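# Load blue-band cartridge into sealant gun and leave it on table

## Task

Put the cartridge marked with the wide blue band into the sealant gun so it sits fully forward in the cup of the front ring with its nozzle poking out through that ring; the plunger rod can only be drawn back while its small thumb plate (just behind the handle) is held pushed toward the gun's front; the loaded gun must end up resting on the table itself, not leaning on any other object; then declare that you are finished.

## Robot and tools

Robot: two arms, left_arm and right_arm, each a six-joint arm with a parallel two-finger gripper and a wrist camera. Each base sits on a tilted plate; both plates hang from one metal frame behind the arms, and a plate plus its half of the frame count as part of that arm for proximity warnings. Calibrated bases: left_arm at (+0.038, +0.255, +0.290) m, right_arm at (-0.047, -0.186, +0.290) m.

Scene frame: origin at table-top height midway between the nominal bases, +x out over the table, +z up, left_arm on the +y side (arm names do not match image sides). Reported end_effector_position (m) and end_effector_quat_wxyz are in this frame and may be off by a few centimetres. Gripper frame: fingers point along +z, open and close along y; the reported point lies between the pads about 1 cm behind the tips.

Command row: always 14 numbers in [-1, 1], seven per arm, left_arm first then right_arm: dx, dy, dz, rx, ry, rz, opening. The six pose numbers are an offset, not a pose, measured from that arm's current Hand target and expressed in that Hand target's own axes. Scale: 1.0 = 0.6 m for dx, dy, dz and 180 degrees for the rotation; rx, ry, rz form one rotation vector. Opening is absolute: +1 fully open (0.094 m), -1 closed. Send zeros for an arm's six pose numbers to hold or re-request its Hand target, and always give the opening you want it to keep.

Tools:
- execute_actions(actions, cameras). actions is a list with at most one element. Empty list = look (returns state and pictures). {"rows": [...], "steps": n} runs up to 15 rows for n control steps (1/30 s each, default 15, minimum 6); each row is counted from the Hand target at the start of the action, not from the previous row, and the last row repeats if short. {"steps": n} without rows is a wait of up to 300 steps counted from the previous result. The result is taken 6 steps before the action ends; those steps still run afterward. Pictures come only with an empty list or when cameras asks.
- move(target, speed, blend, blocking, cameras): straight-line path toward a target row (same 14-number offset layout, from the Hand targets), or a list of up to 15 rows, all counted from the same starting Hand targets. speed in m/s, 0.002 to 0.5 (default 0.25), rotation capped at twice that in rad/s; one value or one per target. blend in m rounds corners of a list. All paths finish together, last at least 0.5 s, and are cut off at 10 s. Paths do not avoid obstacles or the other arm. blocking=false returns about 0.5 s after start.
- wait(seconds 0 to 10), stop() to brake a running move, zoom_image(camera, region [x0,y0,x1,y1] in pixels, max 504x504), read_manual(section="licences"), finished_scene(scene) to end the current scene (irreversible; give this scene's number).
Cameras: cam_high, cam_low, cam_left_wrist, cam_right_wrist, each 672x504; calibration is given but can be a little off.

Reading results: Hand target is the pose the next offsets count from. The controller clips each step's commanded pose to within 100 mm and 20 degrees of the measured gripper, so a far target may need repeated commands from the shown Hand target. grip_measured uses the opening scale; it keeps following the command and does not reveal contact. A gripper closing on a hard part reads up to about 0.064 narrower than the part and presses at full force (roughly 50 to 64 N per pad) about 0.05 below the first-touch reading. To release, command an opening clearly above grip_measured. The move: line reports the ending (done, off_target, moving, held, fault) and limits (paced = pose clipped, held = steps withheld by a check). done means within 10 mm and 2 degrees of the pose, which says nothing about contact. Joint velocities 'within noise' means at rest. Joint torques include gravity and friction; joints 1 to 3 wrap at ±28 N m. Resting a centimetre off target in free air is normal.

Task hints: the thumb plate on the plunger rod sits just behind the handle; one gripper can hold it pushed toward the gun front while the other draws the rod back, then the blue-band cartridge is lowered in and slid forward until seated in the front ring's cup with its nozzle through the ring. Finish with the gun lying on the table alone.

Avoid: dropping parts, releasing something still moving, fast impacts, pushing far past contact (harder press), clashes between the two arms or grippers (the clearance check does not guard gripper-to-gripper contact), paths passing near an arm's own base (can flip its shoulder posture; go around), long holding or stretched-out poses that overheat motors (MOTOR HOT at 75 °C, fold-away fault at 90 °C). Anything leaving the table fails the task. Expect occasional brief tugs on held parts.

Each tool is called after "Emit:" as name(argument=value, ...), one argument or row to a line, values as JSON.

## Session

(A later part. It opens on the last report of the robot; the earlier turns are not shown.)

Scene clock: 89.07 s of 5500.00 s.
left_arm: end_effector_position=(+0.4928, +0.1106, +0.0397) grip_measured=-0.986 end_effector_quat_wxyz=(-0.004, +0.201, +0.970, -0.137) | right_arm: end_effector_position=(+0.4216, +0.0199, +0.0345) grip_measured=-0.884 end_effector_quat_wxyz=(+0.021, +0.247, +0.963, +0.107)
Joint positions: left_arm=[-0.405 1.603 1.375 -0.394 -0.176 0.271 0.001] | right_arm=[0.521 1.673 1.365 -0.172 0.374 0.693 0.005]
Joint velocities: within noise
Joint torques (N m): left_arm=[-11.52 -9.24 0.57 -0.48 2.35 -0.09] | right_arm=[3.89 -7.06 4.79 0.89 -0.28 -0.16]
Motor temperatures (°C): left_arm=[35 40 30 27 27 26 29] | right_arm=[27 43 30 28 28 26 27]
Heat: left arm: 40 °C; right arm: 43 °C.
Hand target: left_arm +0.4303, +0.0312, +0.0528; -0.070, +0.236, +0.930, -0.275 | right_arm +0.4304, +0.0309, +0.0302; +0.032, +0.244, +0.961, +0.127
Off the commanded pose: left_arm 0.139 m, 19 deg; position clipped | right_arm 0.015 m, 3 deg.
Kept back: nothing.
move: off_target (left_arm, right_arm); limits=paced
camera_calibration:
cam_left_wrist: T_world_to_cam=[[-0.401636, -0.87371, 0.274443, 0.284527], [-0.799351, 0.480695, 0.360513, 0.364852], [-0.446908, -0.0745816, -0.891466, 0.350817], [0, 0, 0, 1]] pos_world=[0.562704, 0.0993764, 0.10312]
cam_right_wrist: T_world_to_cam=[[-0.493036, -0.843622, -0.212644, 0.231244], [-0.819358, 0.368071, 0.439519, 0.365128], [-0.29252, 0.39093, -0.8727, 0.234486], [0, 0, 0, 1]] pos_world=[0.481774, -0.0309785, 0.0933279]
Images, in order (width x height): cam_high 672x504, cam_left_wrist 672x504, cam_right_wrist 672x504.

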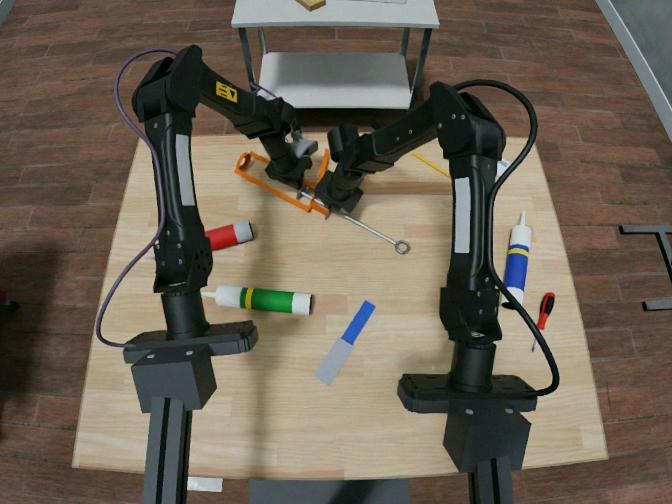

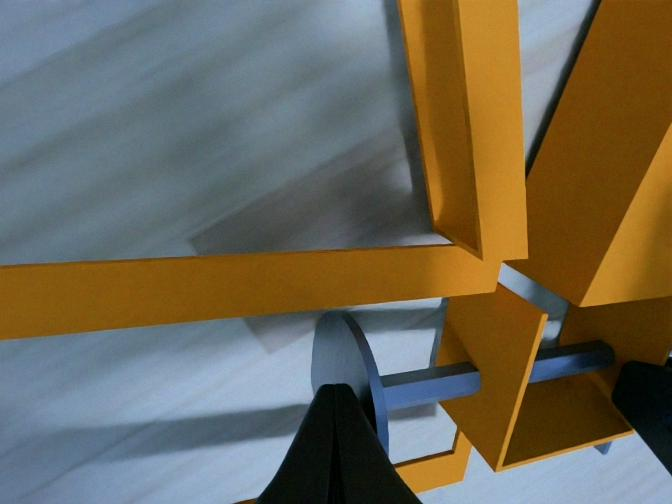

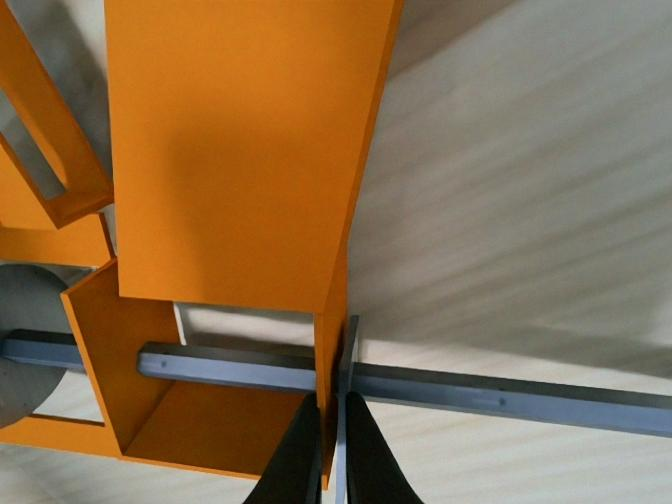

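Emit:
move(
  target=[
    [-0.031,0.172,-0.1115,0,0,0,-1,0,0,0,0,0,0,-1],
    [-0.03,0.112,-0.272,0,0,0,-1,0,0,0,0,0,0,-1],
  ],
  speed=0.2,
  blend=0.02,
  cameras=["cam_left_wrist","cam_right_wrist"],
)

Scene clock: 91.90 s of 5500.00 s.
left_arm: end_effector_position=(+0.5115, +0.1561, +0.1375) grip_measured=-0.986 end_effector_quat_wxyz=(-0.081, +0.232, +0.935, -0.258) | right_arm: end_effector_position=(+0.4216, +0.0199, +0.0345) grip_measured=-0.884 end_effector_quat_wxyz=(+0.021, +0.247, +0.963, +0.107)
Joint positions: left_arm=[-0.255 1.508 1.726 -1.037 0.16 0.424 0.001] | right_arm=[0.521 1.673 1.365 -0.172 0.374 0.693 0.005]
Joint velocities: within noise
Joint torques (N m): left_arm=[-3.36 -16.8 5.44 -0.19 0.56 0] | right_arm=[3.89 -7.05 4.79 0.89 -0.28 -0.16]
Motor temperatures (°C): left_arm=[35 40 30 27 27 26 29] | right_arm=[27 43 30 28 28 26 27]
Heat: left arm: 40 °C; right arm: 43 °C.
Hand target: left_arm +0.5152, +0.1502, +0.1533; -0.070, +0.236, +0.930, -0.275 | right_arm +0.4304, +0.0309, +0.0302; +0.032, +0.244, +0.961, +0.127
Off the commanded pose: left_arm 0.017 m, 2 deg | right_arm 0.015 m, 3 deg.
Kept back: nothing.
move: off_target (left_arm, right_arm)
camera_calibration:
cam_left_wrist: T_world_to_cam=[[-0.402373, -0.748991, 0.526411, 0.25121], [-0.674977, 0.631179, 0.382125, 0.232578], [-0.618468, -0.201559, -0.759521, 0.539272], [0, 0, 0, 1]] pos_world=[0.591587, 0.150051, 0.188474]
cam_right_wrist: T_world_to_cam=[[-0.493036, -0.843622, -0.212644, 0.231244], [-0.819358, 0.368071, 0.439519, 0.365128], [-0.29252, 0.39093, -0.8727, 0.234486], [0, 0, 0, 1]] pos_world=[0.481774, -0.0309785, 0.0933279]
Images, in order (width x height): cam_left_wrist 672x504, cam_right_wrist 672x504.

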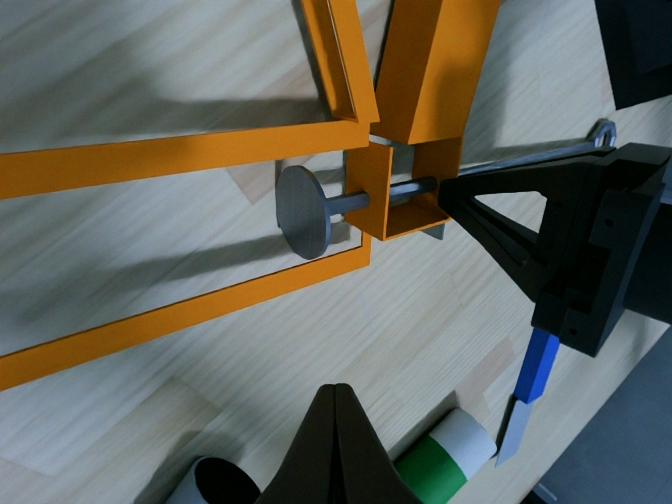

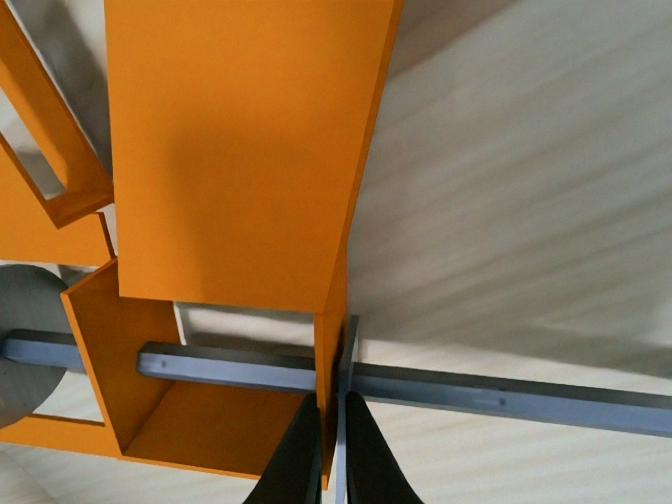

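Emit:
move(
  target=[
    [0,0,0,0,0,0,-1,0,0,0,0,0,0,-0.3],
    [0,0,0,0,0,0,-1,0,0.03,-0.13,0,0,0,-0.3],
    [0,0,0,0,0,0,-1,-0.0107,-0.2647,-0.2427,0.0652,0.0652,-0.497,-0.3],
  ],
  speed=0.25,
  blend=[0,0.03,0],
  cameras=["cam_high","cam_right_wrist"],
)

Scene clock: 98.47 s of 5500.00 s.
left_arm: end_effector_position=(+0.5112, +0.1561, +0.1376) grip_measured=-0.986 end_effector_quat_wxyz=(-0.082, +0.232, +0.934, -0.258) | right_arm: end_effector_position=(+0.3395, -0.1396, +0.1198) grip_measured=-0.302 end_effector_quat_wxyz=(-0.021, -0.511, +0.860, -0.004)
Joint positions: left_arm=[-0.255 1.508 1.726 -1.039 0.16 0.424 0.001] | right_arm=[0.329 1.098 0.949 -0.465 0.409 -0.921 0.033]
Joint velocities: within noise
Joint torques (N m): left_arm=[-3.36 -16.81 5.42 -0.2 0.56 0] | right_arm=[0.51 -10.39 3 0.16 -0.18 -0.15]
Motor temperatures (°C): left_arm=[33 41 30 27 27 26 29] | right_arm=[27 44 30 27 28 26 27]
Heat: left arm: 41 °C; right arm: 44 °C.
Hand target: left_arm +0.5152, +0.1502, +0.1533; -0.070, +0.236, +0.930, -0.275 | right_arm +0.3450, -0.1401, +0.1297; +0.000, -0.512, +0.859, +0.000
Off the commanded pose: left_arm 0.017 m, 2 deg | right_arm 0.011 m, 2 deg.
Kept back: nothing.
move: off_target (left_arm, right_arm)
camera_calibration:
cam_right_wrist: T_world_to_cam=[[0.865826, -0.500234, -0.0105325, -0.363255], [-0.437458, -0.767053, 0.469319, 0.0273723], [-0.242848, -0.401741, -0.882966, 0.221024], [0, 0, 0, 1]] pos_world=[0.380165, -0.0719219, 0.178485]
Images, in order (width x height): cam_high 672x504, cam_right_wrist 672x504.

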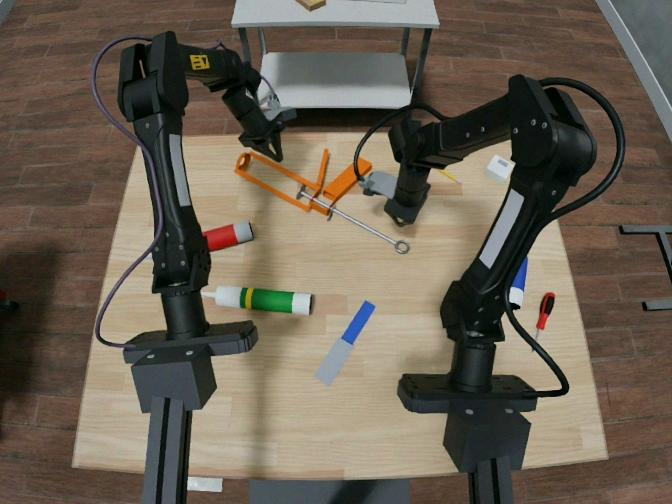

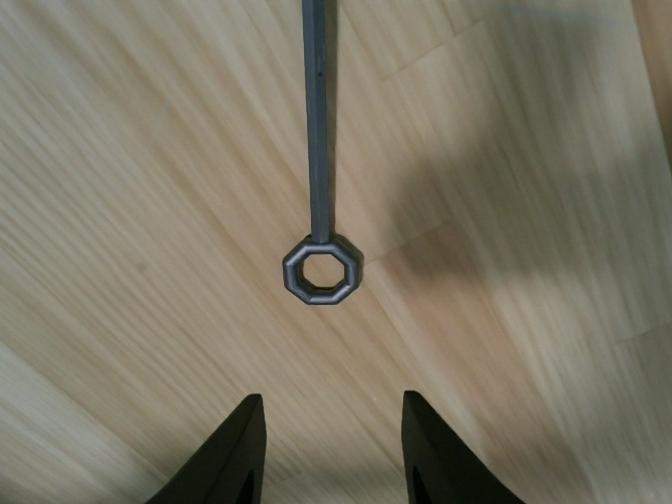

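Emit:
zoom_image(
  camera="cam_high",
  region=[230, 140, 420, 270],
)

Scaled by 2.653 from the camera's 672x504 image, which has a finer 960x720 frame.

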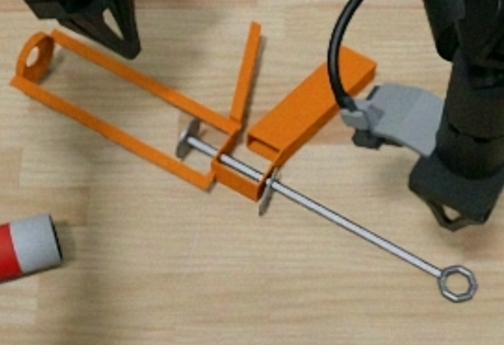

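Emit:
move(
  target=[-0.0173,-0.1762,0.1502,-0.183,0,0,0,-0.0355,0.0117,0.1167,0,0,0,-0.3],
  speed=0.15,
  cameras=["cam_left_wrist","cam_right_wrist"],
)

Scene clock: 102.40 s of 5500.00 s.
left_arm: end_effector_position=(+0.4589, +0.0368, +0.1353) grip_measured=-0.002 end_effector_quat_wxyz=(-0.006, +0.246, +0.969, +0.005) | right_arm: end_effector_position=(+0.3402, -0.1230, +0.0644) grip_measured=-0.302 end_effector_quat_wxyz=(-0.015, -0.510, +0.860, -0.005)
Joint positions: left_arm=[-0.905 1.628 1.442 -0.681 -0.837 -0.056 0.047] | right_arm=[0.305 1.296 0.947 -0.248 0.388 -0.938 0.033]
Joint velocities: within noise
Joint torques (N m): left_arm=[-7.27 -7.16 4.64 0.38 -0.13 -0.07] | right_arm=[1.05 -6.2 4.16 0.48 -0.18 -0.14]
Motor temperatures (°C): left_arm=[33 42 30 27 27 26 29] | right_arm=[27 44 29 27 28 26 27]
Heat: left arm: 42 °C; right arm: 44 °C.
Hand target: left_arm +0.4586, +0.0241, +0.1351; +0.000, +0.246, +0.969, +0.000 | right_arm +0.3490, -0.1180, +0.0598; +0.000, -0.512, +0.859, +0.000
Off the commanded pose: left_arm 0.013 m, 1 deg | right_arm 0.011 m, 2 deg.
Kept back: nothing.
move: off_target (left_arm, right_arm)
camera_calibration:
cam_left_wrist: T_world_to_cam=[[-0.490537, -0.871417, 0.00220724, 0.257761], [-0.783453, 0.442127, 0.436721, 0.322487], [-0.381542, 0.212499, -0.899594, 0.375929], [0, 0, 0, 1]] pos_world=[0.522527, 0.00215311, 0.196778]
cam_right_wrist: T_world_to_cam=[[0.864956, -0.501834, -0.00366544, -0.356509], [-0.443513, -0.767811, 0.462344, 0.0688268], [-0.234834, -0.398282, -0.886693, 0.176856], [0, 0, 0, 1]] pos_world=[0.380422, -0.0556237, 0.123689]
Images, in order (width x height): cam_left_wrist 672x504, cam_right_wrist 672x504.

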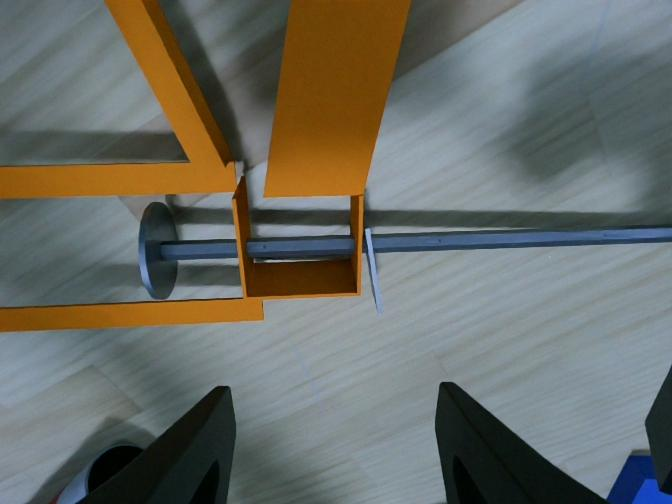

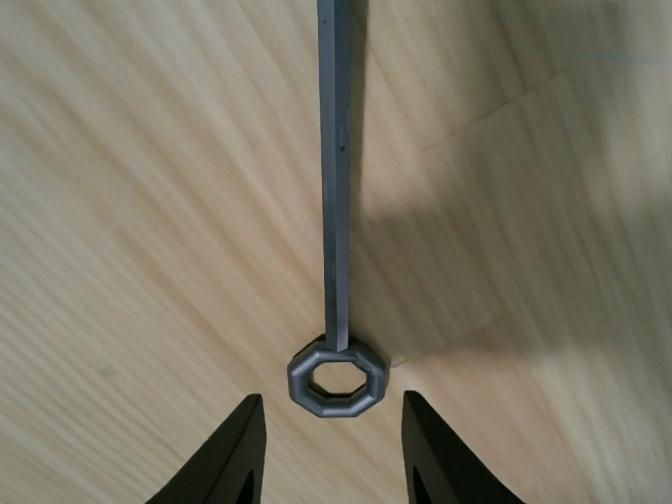

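Emit:
move(
  target=[0.0272,0.0043,0.133,0,0,0,0,-0.0224,0.0007,0.063,0,0,0,-0.3],
  speed=0.12,
  cameras=["cam_left_wrist","cam_right_wrist"],
)

Scene clock: 104.37 s of 5500.00 s.
left_arm: end_effector_position=(+0.4558, +0.0425, +0.0654) grip_measured=-0.002 end_effector_quat_wxyz=(+0.007, +0.235, +0.972, +0.008) | right_arm: end_effector_position=(+0.3467, -0.1110, +0.0274) grip_measured=-0.302 end_effector_quat_wxyz=(-0.015, -0.509, +0.860, -0.005)
Joint positions: left_arm=[-0.759 1.713 1.345 -0.361 -0.748 0.093 0.047] | right_arm=[0.296 1.451 1.012 -0.156 0.38 -0.943 0.033]
Joint velocities: within noise
Joint torques (N m): left_arm=[-5.5 -7.82 2.14 0.52 0.15 0.05] | right_arm=[1.43 -6.58 3.88 0.46 -0.18 -0.14]
Motor temperatures (°C): left_arm=[33 41 30 27 27 26 29] | right_arm=[27 44 29 27 28 26 27]
Heat: left arm: 41 °C; right arm: 44 °C.
Hand target: left_arm +0.4456, +0.0343, +0.0552; +0.000, +0.246, +0.969, +0.000 | right_arm +0.3551, -0.1059, +0.0220; +0.000, -0.512, +0.859, +0.000
Off the commanded pose: left_arm 0.017 m, 2 deg | right_arm 0.011 m, 2 deg.
Kept back: nothing.
move: off_target (left_arm, right_arm)
camera_calibration:
cam_left_wrist: T_world_to_cam=[[-0.470488, -0.882332, -0.0114547, 0.253564], [-0.804724, 0.423707, 0.415802, 0.359968], [-0.362022, 0.204848, -0.909383, 0.302807], [0, 0, 0, 1]] pos_world=[0.518597, 0.00917726, 0.128597]
cam_right_wrist: T_world_to_cam=[[0.864331, -0.502912, -0.00331974, -0.356146], [-0.444595, -0.767156, 0.462393, 0.0985013], [-0.23509, -0.398184, -0.886669, 0.150487], [0, 0, 0, 1]] pos_world=[0.386999, -0.0436227, 0.0867035]
Images, in order (width x height): cam_left_wrist 672x504, cam_right_wrist 672x504.

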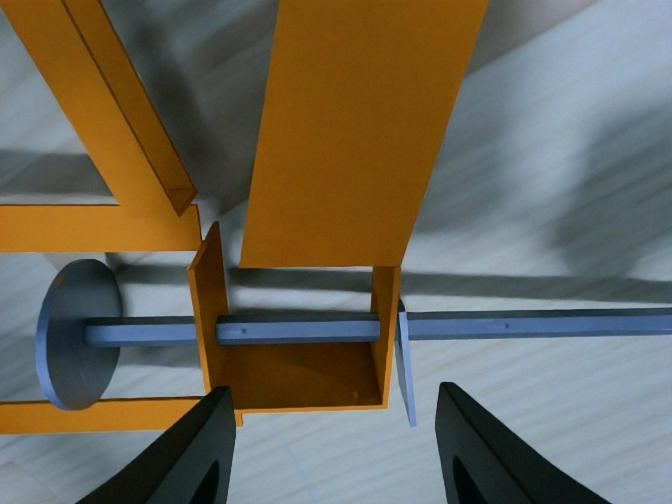

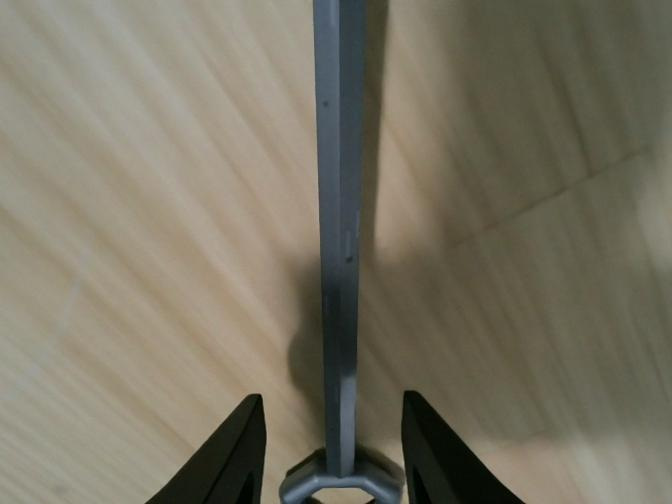

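Emit:
move(
  target=[0.0068,-0.0118,0.0417,0,0,0,0,0,0,0,0,0,0,-1],
  speed=0.08,
  cameras=["cam_left_wrist","cam_right_wrist"],
)

Scene clock: 105.60 s of 5500.00 s.
left_arm: end_effector_position=(+0.4491, +0.0367, +0.0414) grip_measured=-0.002 end_effector_quat_wxyz=(+0.007, +0.236, +0.972, +0.007) | right_arm: end_effector_position=(+0.3467, -0.1111, +0.0274) grip_measured=-0.986 end_effector_quat_wxyz=(-0.015, -0.513, +0.858, -0.005)
Joint positions: left_arm=[-0.732 1.774 1.34 -0.275 -0.725 0.12 0.047] | right_arm=[0.295 1.451 1.012 -0.156 0.38 -0.952 0.001]
Joint velocities: within noise
Joint torques (N m): left_arm=[-5.49 -7.84 2.04 0.52 0.14 0.08] | right_arm=[1.42 -6.57 3.88 0.46 -0.18 -0.14]
Motor temperatures (°C): left_arm=[33 41 30 27 27 26 29] | right_arm=[27 44 29 27 28 26 27]
Heat: left arm: 41 °C; right arm: 44 °C.
Hand target: left_arm +0.4386, +0.0299, +0.0303; +0.000, +0.246, +0.969, +0.000 | right_arm +0.3551, -0.1061, +0.0220; +0.000, -0.512, +0.859, +0.000
Off the commanded pose: left_arm 0.017 m, 2 deg | right_arm 0.011 m, 2 deg.
Kept back: nothing.
move: off_target (left_arm, right_arm)
camera_calibration:
cam_left_wrist: T_world_to_cam=[[-0.472007, -0.881543, -0.00959431, 0.245628], [-0.804177, 0.426072, 0.414442, 0.366736], [-0.36126, 0.203335, -0.910025, 0.279432], [0, 0, 0, 1]] pos_world=[0.511807, 0.00345731, 0.104656]
cam_right_wrist: T_world_to_cam=[[0.868825, -0.495108, -0.00347803, -0.356918], [-0.437548, -0.771068, 0.462608, 0.0955138], [-0.231723, -0.400403, -0.886556, 0.148973], [0, 0, 0, 1]] pos_world=[0.386412, -0.0434161, 0.0866462]
Images, in order (width x height): cam_left_wrist 672x504, cam_right_wrist 672x504.

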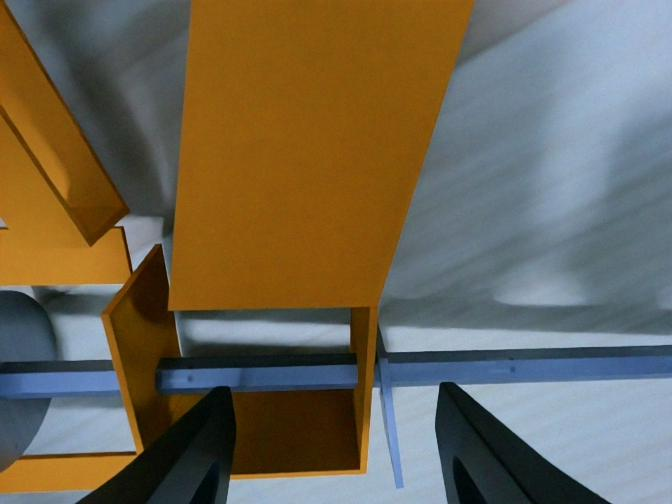

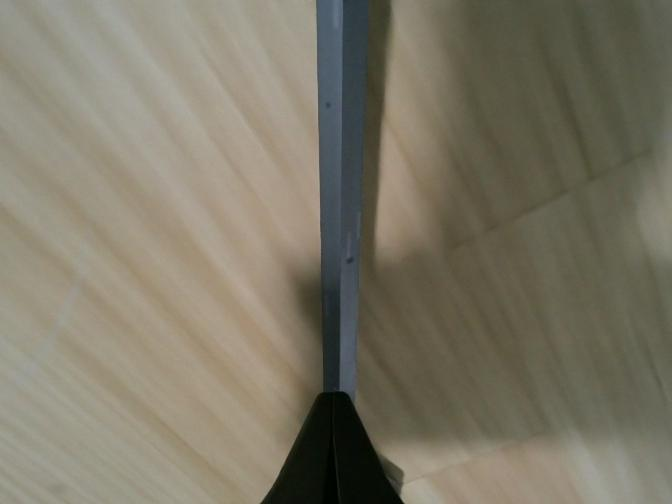

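Emit:
zoom_image(
  camera="cam_right_wrist",
  region=[230, 340, 440, 504],
)

Scaled by 2.400 from the camera's 672x504 image, which has a finer 960x720 frame.

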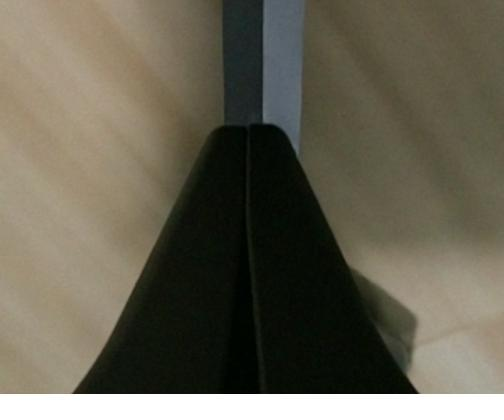

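Emit:
move(
  target=[
    [0,0,0,0,0,0,0,0,0,0,0,0,0,-0.4],
    [0,0,0,0,0,0,0,0,0,0.024,0,0,0,-0.4],
    [0,0,0,0,0,0,0,0,0,0.024,0,0,0,-1],
  ],
  speed=0.06,
  cameras=["cam_left_wrist","cam_right_wrist","cam_low"],
)

Emit:
zoom_image(
  camera="cam_low",
  region=[300, 220, 460, 320],
)

Scene clock: 108.40 s of 5500.00 s.
left_arm: end_effector_position=(+0.4493, +0.0363, +0.0414) grip_measured=-0.002 end_effector_quat_wxyz=(+0.008, +0.236, +0.972, +0.006) | right_arm: end_effector_position=(+0.3478, -0.1111, +0.0134) grip_measured=-0.842 end_effector_quat_wxyz=(-0.014, -0.509, +0.861, -0.006)
Joint positions: left_arm=[-0.732 1.774 1.34 -0.273 -0.724 0.122 0.047] | right_arm=[0.279 1.5 1.029 -0.118 0.366 -0.952 0.007]
Joint velocities: within noise
Joint torques (N m): left_arm=[-5.48 -7.84 2.04 0.5 0.15 0.06] | right_arm=[1.51 -6.64 3.64 0.47 -0.18 -0.14]
Motor temperatures (°C): left_arm=[33 41 30 27 27 26 29] | right_arm=[27 43 29 27 28 26 27]
Heat: left arm: 41 °C; right arm: 43 °C.
Hand target: left_arm +0.4386, +0.0299, +0.0303; +0.000, +0.246, +0.969, +0.000 | right_arm +0.3550, -0.1060, +0.0075; +0.000, -0.512, +0.859, +0.000
Off the commanded pose: left_arm 0.017 m, 2 deg | right_arm 0.011 m, 2 deg.
Kept back: nothing.
move: off_target (left_arm, right_arm); target 3's new opening was sent with right_arm's hand 0.011 m and 2 deg from that target
camera_calibration:
cam_left_wrist: T_world_to_cam=[[-0.472492, -0.881296, -0.00823703, 0.245552], [-0.804162, 0.427276, 0.413229, 0.367051], [-0.360658, 0.201871, -0.91059, 0.279384], [0, 0, 0, 1]] pos_world=[0.511952, 0.00317285, 0.10475]
cam_right_wrist: T_world_to_cam=[[0.863518, -0.504315, -0.00151538, -0.357129], [-0.446831, -0.766477, 0.461363, 0.10628], [-0.233834, -0.397718, -0.88721, 0.137894], [0, 0, 0, 1]] pos_world=[0.38812, -0.0438013, 0.0727663]
Images, in order (width x height): cam_low 672x504, cam_left_wrist 672x504, cam_right_wrist 672x504.

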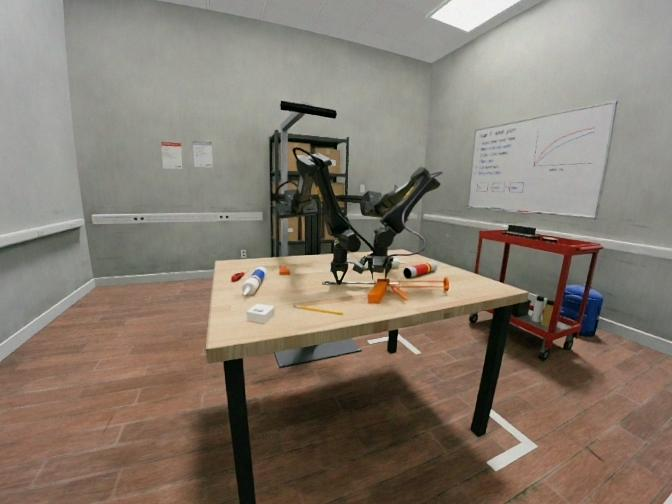

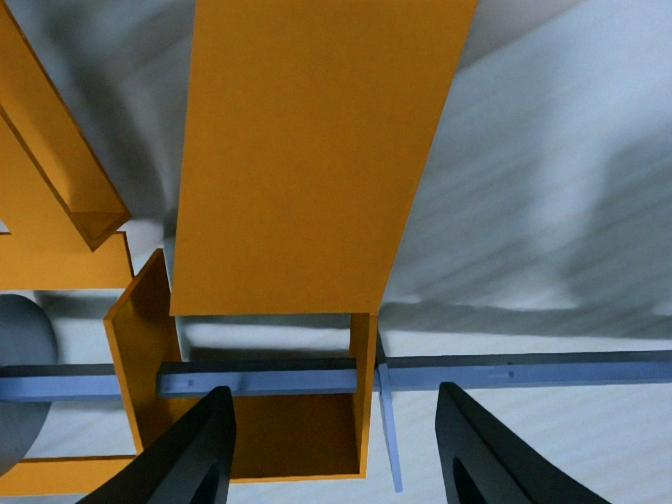

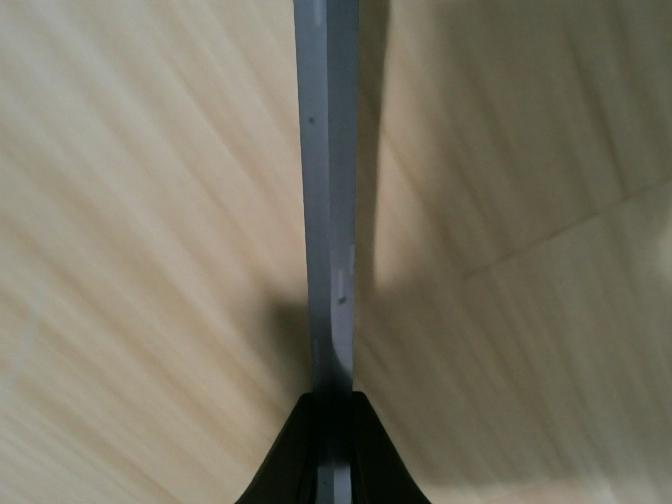

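Scaled by 3.150 from the camera's 672x504 image, which has a finer 960x720 frame.

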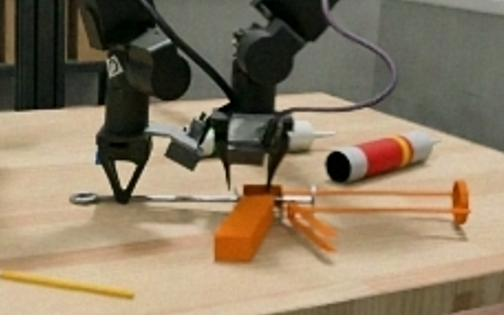

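Emit:
move(
  target=[
    [0.017,0,0,0,0,0,0,0,0,0,0,0,0,-1],
    [0.017,0,0,0,0,0,-1,0,0,0,0,0,0,-1],
  ],
  speed=0.06,
  cameras=["cam_left_wrist","cam_high"],
)

Emit:
zoom_image(
  camera="cam_left_wrist",
  region=[230, 280, 460, 504],
)

Scene clock: 110.37 s of 5500.00 s.
left_arm: end_effector_position=(+0.4371, +0.0360, +0.0365) grip_measured=-0.972 end_effector_quat_wxyz=(+0.006, +0.246, +0.969, +0.003) | right_arm: end_effector_position=(+0.3478, -0.1110, +0.0133) grip_measured=-0.842 end_effector_quat_wxyz=(-0.014, -0.509, +0.861, -0.004)
Joint positions: left_arm=[-0.73 1.774 1.292 -0.229 -0.714 0.142 0.001] | right_arm=[0.278 1.5 1.029 -0.118 0.363 -0.953 0.007]
Joint velocities: within noise
Joint torques (N m): left_arm=[-5.34 -9.26 1.48 0.42 0.13 0] | right_arm=[1.61 -6.63 3.64 0.47 -0.14 -0.14]
Motor temperatures (°C): left_arm=[33 40 30 27 26 26 29] | right_arm=[27 43 29 27 28 26 27]
Heat: left arm: 40 °C; right arm: 43 °C.
Hand target: left_arm +0.4297, +0.0348, +0.0302; +0.000, +0.246, +0.969, +0.000 | right_arm +0.3550, -0.1060, +0.0075; +0.000, -0.512, +0.859, +0.000
Off the commanded pose: left_arm 0.010 m, 1 deg | right_arm 0.011 m, 2 deg.
Kept back: nothing.
move: off_target (right_arm); target 2's new opening was sent with left_arm's hand 0.011 m and 1 deg from that target
camera_calibration:
cam_left_wrist: T_world_to_cam=[[-0.491071, -0.871119, -0.00032356, 0.246945], [-0.792489, 0.446591, 0.415351, 0.353519], [-0.361676, 0.204224, -0.909661, 0.270878], [0, 0, 0, 1]] pos_world=[0.499397, 0.00192018, 0.0996521]
Images, in order (width x height): cam_high 672x504, cam_left_wrist 672x504.

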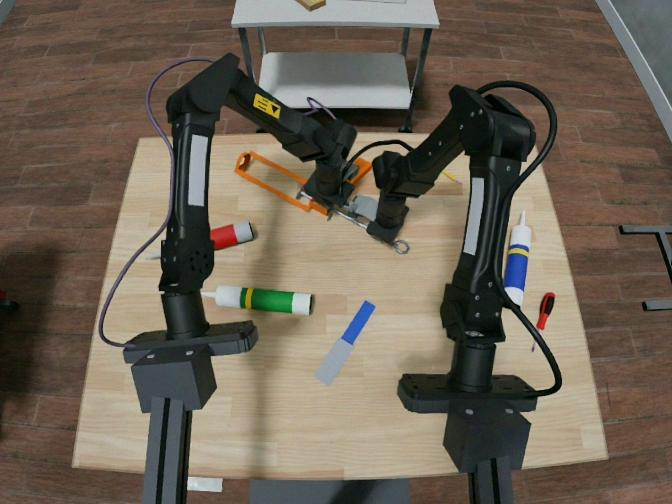

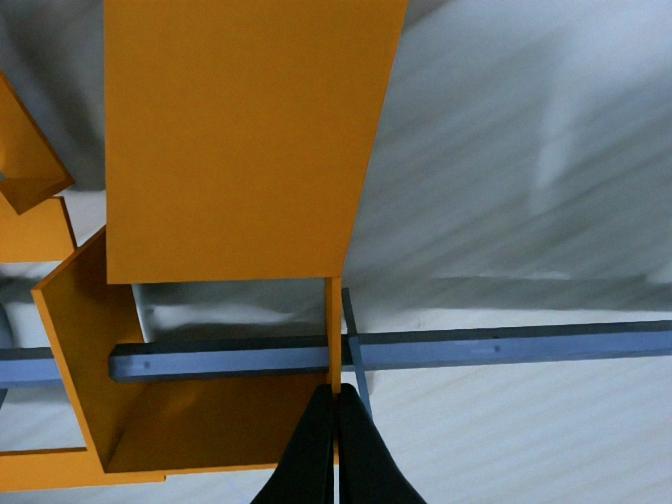

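Scaled by 2.191 from the camera's 672x504 image, which has a finer 960x720 frame.

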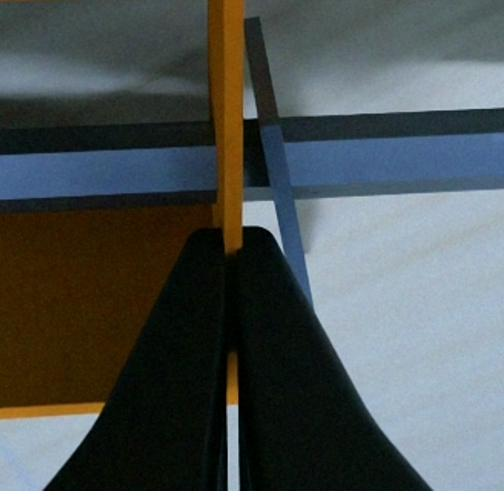

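Emit:
move(
  target=[
    [0,0,0,0,0,0,0.0,0,0,0,0,0,0,0.2],
    [-0.0,0,-0.045,0,0,0,0.0,0,0,-0.06,0,0,0,0.2],
    [-0.0,0,-0.045,0,0,0,0.0,0.048,0.0,-0.06,0,0,0,0.2],
  ],
  speed=0.12,
  cameras=["cam_left_wrist","cam_right_wrist"],
)

Scene clock: 113.43 s of 5500.00 s.
left_arm: end_effector_position=(+0.4280, +0.0381, +0.0460) grip_measured=-0.002 end_effector_quat_wxyz=(-0.006, +0.249, +0.969, +0.006) | right_arm: end_effector_position=(+0.3286, -0.1323, +0.0322) grip_measured=+0.198 end_effector_quat_wxyz=(-0.027, -0.511, +0.859, -0.001)
Joint positions: left_arm=[-0.751 1.752 1.275 -0.279 -0.734 0.106 0.047] | right_arm=[0.239 1.389 0.932 -0.15 0.335 -0.973 0.056]
Joint velocities: within noise
Joint torques (N m): left_arm=[-7.47 -12.74 1.61 0.16 -0.12 -0.07] | right_arm=[1.2 -11.28 1.88 0.21 -0.16 -0.13]
Motor temperatures (°C): left_arm=[33 41 30 27 26 26 29] | right_arm=[27 43 29 27 28 26 27]
Heat: left arm: 41 °C; right arm: 43 °C.
Hand target: left_arm +0.4296, +0.0349, +0.0572; +0.000, +0.246, +0.969, +0.000 | right_arm +0.3413, -0.1313, +0.0435; +0.000, -0.512, +0.859, +0.000
Off the commanded pose: left_arm 0.012 m, 1 deg | right_arm 0.017 m, 3 deg.
Kept back: nothing.
move: off_target (left_arm, right_arm)
camera_calibration:
cam_left_wrist: T_world_to_cam=[[-0.495409, -0.868659, -0.000986749, 0.246076], [-0.781316, 0.445099, 0.437529, 0.335678], [-0.379624, 0.217527, -0.899204, 0.28252], [0, 0, 0, 1]] pos_world=[0.491431, 0.00289042, 0.107417]
cam_right_wrist: T_world_to_cam=[[0.86628, -0.499129, -0.0207153, -0.350782], [-0.430337, -0.766662, 0.476487, 0.066794], [-0.25371, -0.403857, -0.878937, 0.147089], [0, 0, 0, 1]] pos_world=[0.369937, -0.0644738, 0.0901893]
Images, in order (width x height): cam_left_wrist 672x504, cam_right_wrist 672x504.

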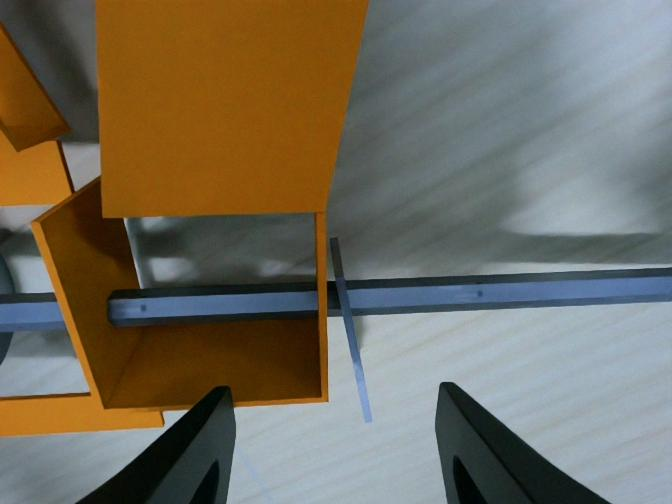

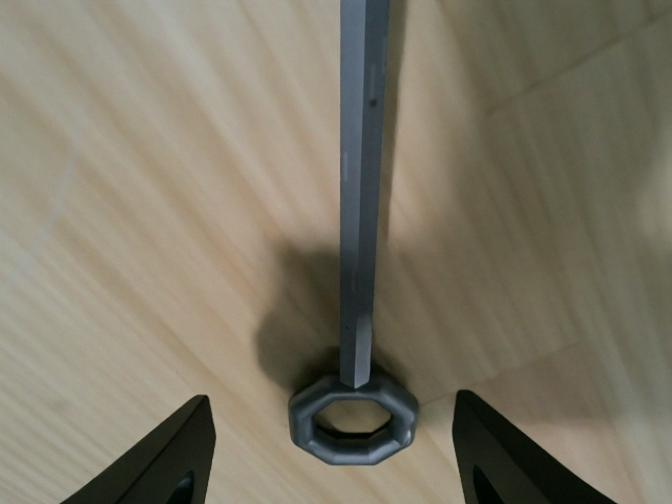

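Emit:
move(
  target=[
    [-0.0124,0.0136,0.0,-0.0667,0,0,0.0,0.0333,-0.0083,0.02,0,0,0,0.2],
    [-0.0124,0.0136,0.0537,-0.0667,0,0,0.0,0.0333,-0.0083,0.061,0,0,0,0.2],
  ],
  speed=0.08,
  blend=[0.01,0],
  cameras=["cam_left_wrist","cam_right_wrist"],
)

Scene clock: 117.43 s of 5500.00 s.
left_arm: end_effector_position=(+0.4414, +0.0439, +0.0349) grip_measured=-0.002 end_effector_quat_wxyz=(+0.023, +0.251, +0.962, +0.101) | right_arm: end_effector_position=(+0.3268, -0.1545, +0.0118) grip_measured=+0.198 end_effector_quat_wxyz=(-0.017, -0.508, +0.861, -0.003)
Joint positions: left_arm=[-0.772 1.848 1.327 -0.206 -0.946 0.125 0.047] | right_arm=[0.139 1.431 0.907 -0.049 0.246 -1.028 0.056]
Joint velocities: within noise
Joint torques (N m): left_arm=[-5.82 -7.35 3.3 0.65 -0.02 0.05] | right_arm=[0.64 -6.56 3.32 0.48 -0.17 -0.13]
Motor temperatures (°C): left_arm=[33 41 30 27 26 26 29] | right_arm=[27 43 29 27 28 26 27]
Heat: left arm: 41 °C; right arm: 43 °C.
Hand target: left_arm +0.4402, +0.0385, +0.0250; +0.026, +0.245, +0.964, +0.102 | right_arm +0.3360, -0.1513, +0.0069; +0.000, -0.512, +0.859, +0.000
Off the commanded pose: left_arm 0.011 m, 1 deg | right_arm 0.011 m, 2 deg.
Kept back: nothing.
move: off_target (left_arm, right_arm)
camera_calibration:
cam_left_wrist: T_world_to_cam=[[-0.492733, -0.847397, -0.197822, 0.262491], [-0.821977, 0.378639, 0.425424, 0.369749], [-0.2856, 0.372225, -0.883109, 0.22749], [0, 0, 0, 1]] pos_world=[0.498234, -0.00224479, 0.0955246]
cam_right_wrist: T_world_to_cam=[[0.862752, -0.505543, -0.00924448, -0.360734], [-0.444396, -0.766868, 0.46306, 0.0634848], [-0.241186, -0.395398, -0.886279, 0.117013], [0, 0, 0, 1]] pos_world=[0.367658, -0.0874149, 0.0709742]
Images, in order (width x height): cam_left_wrist 672x504, cam_right_wrist 672x504.

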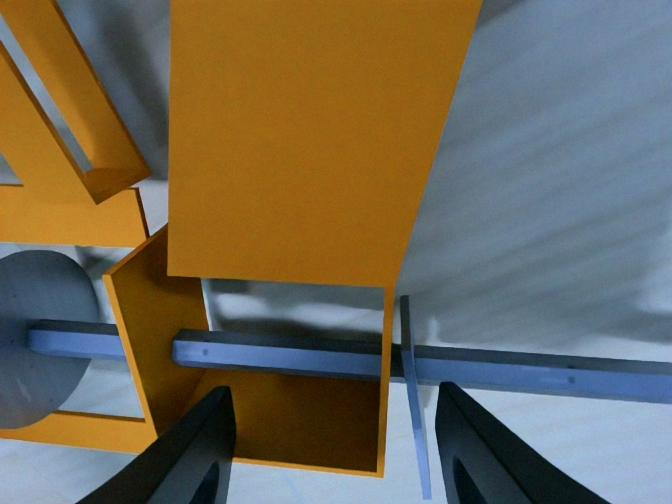

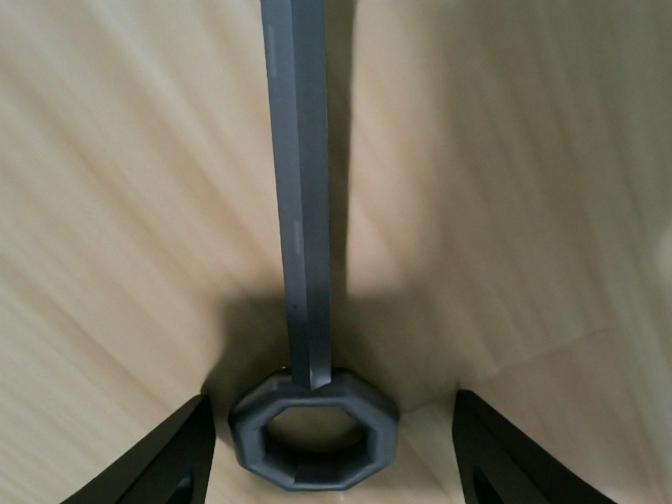

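Emit:
move(
  target=[0,0,0,0,0,0,-1,0,0,0,0,0,0,-1],
  speed=0.08,
  cameras=["cam_left_wrist","cam_right_wrist"],
)

Emit:
zoom_image(
  camera="cam_left_wrist",
  region=[230, 280, 460, 504],
)

Scene clock: 118.43 s of 5500.00 s.
left_arm: end_effector_position=(+0.4408, +0.0388, +0.0331) grip_measured=-0.890 end_effector_quat_wxyz=(+0.025, +0.245, +0.965, +0.091) | right_arm: end_effector_position=(+0.3312, -0.1498, +0.0116) grip_measured=-0.239 end_effector_quat_wxyz=(-0.004, -0.512, +0.859, +0.006)
Joint positions: left_arm=[-0.774 1.854 1.329 -0.192 -0.928 0.117 0.005] | right_arm=[0.138 1.431 0.912 -0.038 0.217 -1.042 0.036]
Joint velocities: within noise
Joint torques (N m): left_arm=[-5.78 -7.77 3.26 0.52 -0.23 0.04] | right_arm=[0.75 -6.61 3.03 0.41 -0.03 -0.13]
Motor temperatures (°C): left_arm=[33 41 30 27 26 26 29] | right_arm=[27 43 29 27 28 26 27]
Heat: left arm: 41 °C; right arm: 43 °C.
Hand target: left_arm +0.4400, +0.0385, +0.0250; +0.026, +0.245, +0.964, +0.102 | right_arm +0.3362, -0.1513, +0.0069; +0.000, -0.512, +0.859, +0.000
Off the commanded pose: left_arm 0.008 m, 1 deg | right_arm 0.007 m, 1 deg.
Kept back: nothing.
move: done
camera_calibration:
cam_left_wrist: T_world_to_cam=[[-0.481697, -0.857661, -0.17996, 0.252481], [-0.827156, 0.377146, 0.416623, 0.374563], [-0.28945, 0.349541, -0.891089, 0.230548], [0, 0, 0, 1]] pos_world=[0.498173, -0.00530741, 0.0948238]
cam_right_wrist: T_world_to_cam=[[0.867499, -0.497285, -0.0123826, -0.362471], [-0.44307, -0.783759, 0.435214, 0.066436], [-0.22613, -0.372061, -0.900242, 0.118493], [0, 0, 0, 1]] pos_world=[0.370674, -0.084095, 0.0732702]
Images, in order (width x height): cam_left_wrist 672x504, cam_right_wrist 672x504.

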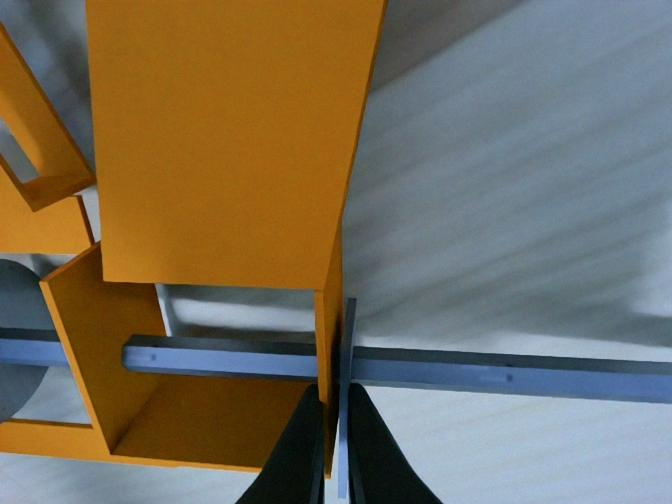

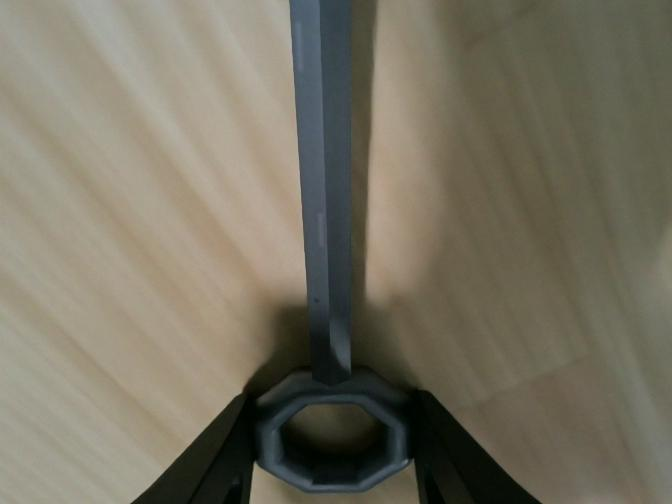

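Scaled by 2.191 from the camera's 672x504 image, which has a finer 960x720 frame.

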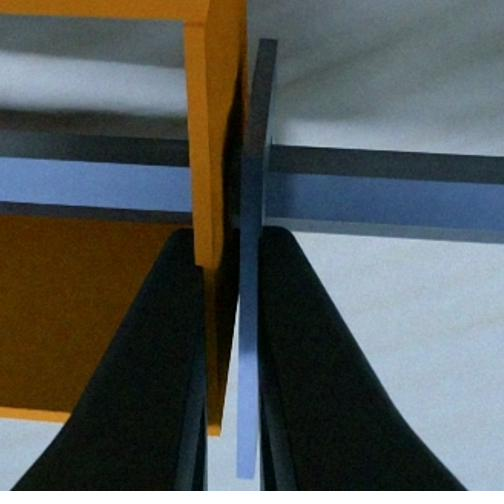

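Emit:
move(
  target=[0,0.02,0,0,0,0,-1,0.07,0,0,0,0,0,-1],
  speed=0.06,
  cameras=["cam_left_wrist","cam_right_wrist"],
)

Scene clock: 119.70 s of 5500.00 s.
left_arm: end_effector_position=(+0.4408, +0.0387, +0.0330) grip_measured=-0.890 end_effector_quat_wxyz=(+0.025, +0.247, +0.964, +0.091) | right_arm: end_effector_position=(+0.3297, -0.1571, +0.0097) grip_measured=-0.238 end_effector_quat_wxyz=(+0.043, -0.508, +0.860, +0.035)
Joint positions: left_arm=[-0.773 1.854 1.329 -0.192 -0.926 0.123 0.005] | right_arm=[0.05 1.41 0.844 0.066 0.044 -1.087 0.036]
Joint velocities: within noise
Joint torques (N m): left_arm=[-4.4 -10.56 1.99 0.5 -0.08 0.15] | right_arm=[-2.76 -8.23 0.66 0.09 0.55 -0.22]
Motor temperatures (°C): left_arm=[33 41 30 27 26 26 29] | right_arm=[27 43 29 27 28 26 27]
Heat: left arm: 41 °C; right arm: 43 °C.
Hand target: left_arm +0.4456, +0.0487, +0.0275; +0.026, +0.245, +0.964, +0.101 | right_arm +0.3161, -0.1881, +0.0069; +0.000, -0.512, +0.859, +0.000
Off the commanded pose: left_arm 0.012 m, 1 deg | right_arm 0.034 m, 6 deg.
Kept back: nothing.
move: off_target (left_arm, right_arm)
camera_calibration:
cam_left_wrist: T_world_to_cam=[[-0.487018, -0.854911, -0.17872, 0.254543], [-0.824249, 0.382217, 0.417761, 0.373082], [-0.288839, 0.350766, -0.890806, 0.230106], [0, 0, 0, 1]] pos_world=[0.497943, -0.00569978, 0.0946125]
cam_right_wrist: T_world_to_cam=[[0.863893, -0.503372, -0.0174774, -0.364544], [-0.46957, -0.817464, 0.33355, 0.0653709], [-0.182187, -0.279944, -0.942571, 0.114072], [0, 0, 0, 1]] pos_world=[0.366406, -0.0981289, 0.0793448]
Images, in order (width x height): cam_left_wrist 672x504, cam_right_wrist 672x504.

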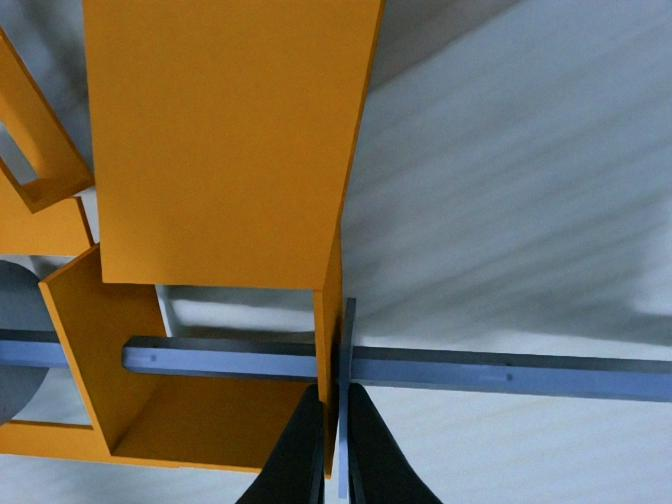

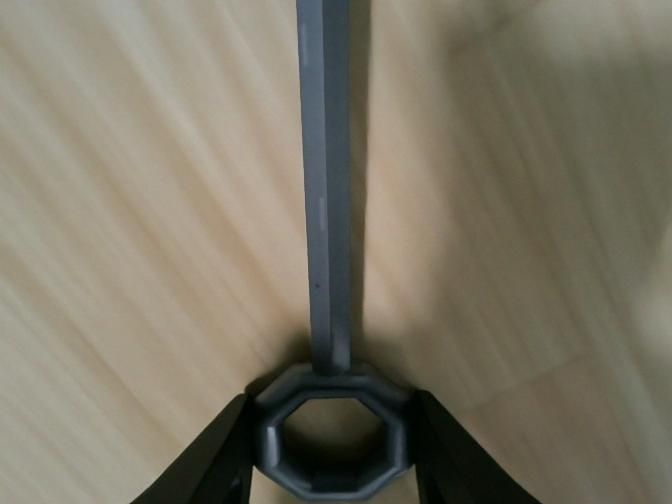

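Emit:
move(
  target=[0,0.01,0,0,0,0,-1,0.07,0,-0.01,0,0,0,-1],
  speed=0.06,
  cameras=["cam_left_wrist","cam_right_wrist","cam_high"],
)

Emit:
zoom_image(
  camera="cam_high",
  region=[230, 140, 420, 270],
)

Scene clock: 120.97 s of 5500.00 s.
left_arm: end_effector_position=(+0.4378, +0.0287, +0.0329) grip_measured=-0.894 end_effector_quat_wxyz=(+0.022, +0.250, +0.966, +0.063) | right_arm: end_effector_position=(+0.3193, -0.1743, +0.0091) grip_measured=-0.237 end_effector_quat_wxyz=(+0.077, -0.511, +0.854, +0.057)
Joint positions: left_arm=[-0.777 1.851 1.329 -0.192 -0.872 0.126 0.005] | right_arm=[-0.063 1.395 0.768 0.158 -0.131 -1.148 0.036]
Joint velocities: within noise
Joint torques (N m): left_arm=[-3.56 -11.77 1.62 0.45 -0.62 0.18] | right_arm=[-5.31 -10.44 -0.32 -0.29 1.02 -0.29]
Motor temperatures (°C): left_arm=[33 41 30 27 26 26 29] | right_arm=[27 43 28 27 28 26 27]
Heat: left arm: 41 °C; right arm: 43 °C.
Hand target: left_arm +0.4484, +0.0539, +0.0288; +0.026, +0.245, +0.964, +0.101 | right_arm +0.2962, -0.2251, +0.0129; +0.000, -0.512, +0.859, +0.000
Off the commanded pose: left_arm 0.028 m, 5 deg | right_arm 0.056 m, 11 deg.
Kept back: nothing.
move: off_target (left_arm, right_arm)
camera_calibration:
cam_left_wrist: T_world_to_cam=[[-0.49381, -0.860669, -0.124098, 0.24591], [-0.814774, 0.408098, 0.411824, 0.369821], [-0.3038, 0.304474, -0.902774, 0.240976], [0, 0, 0, 1]] pos_world=[0.495962, -0.0126478, 0.0957629]
cam_right_wrist: T_world_to_cam=[[0.869107, -0.49418, -0.0209338, -0.36425], [-0.473266, -0.843138, 0.25522, 0.0440094], [-0.143775, -0.211906, -0.966656, 0.106673], [0, 0, 0, 1]] pos_world=[0.352737, -0.120294, 0.0842585]
Images, in order (width x height): cam_high 672x504, cam_left_wrist 672x504, cam_right_wrist 672x504.

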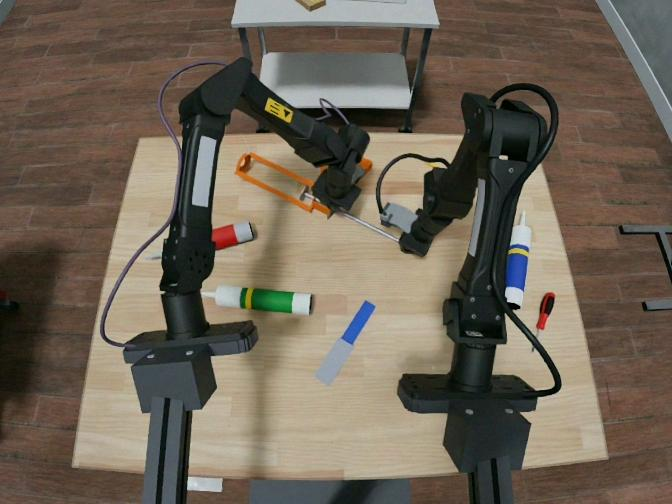

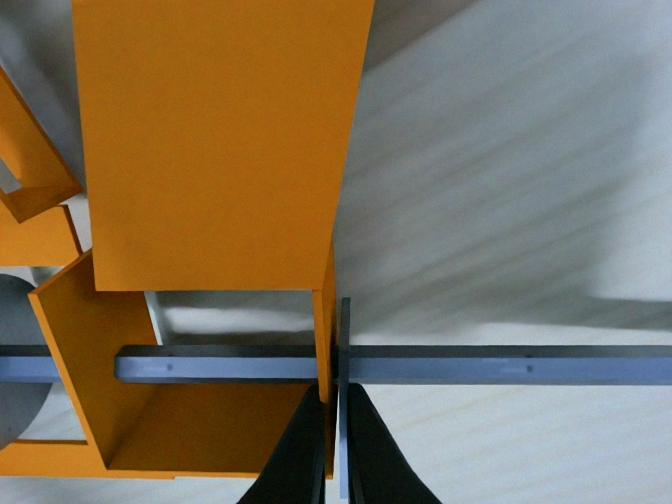

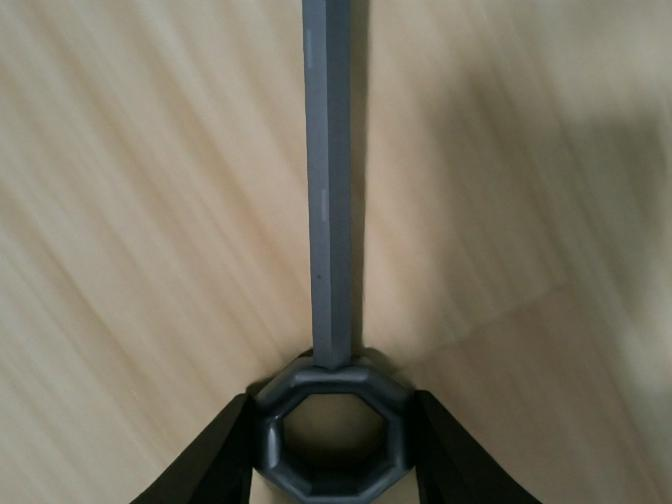

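Scaled by 2.653 from the camera's 672x504 image, which has a finer 960x720 frame.

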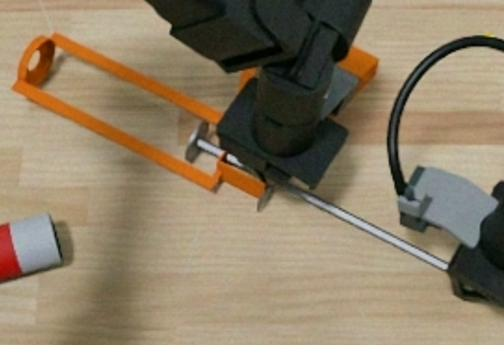

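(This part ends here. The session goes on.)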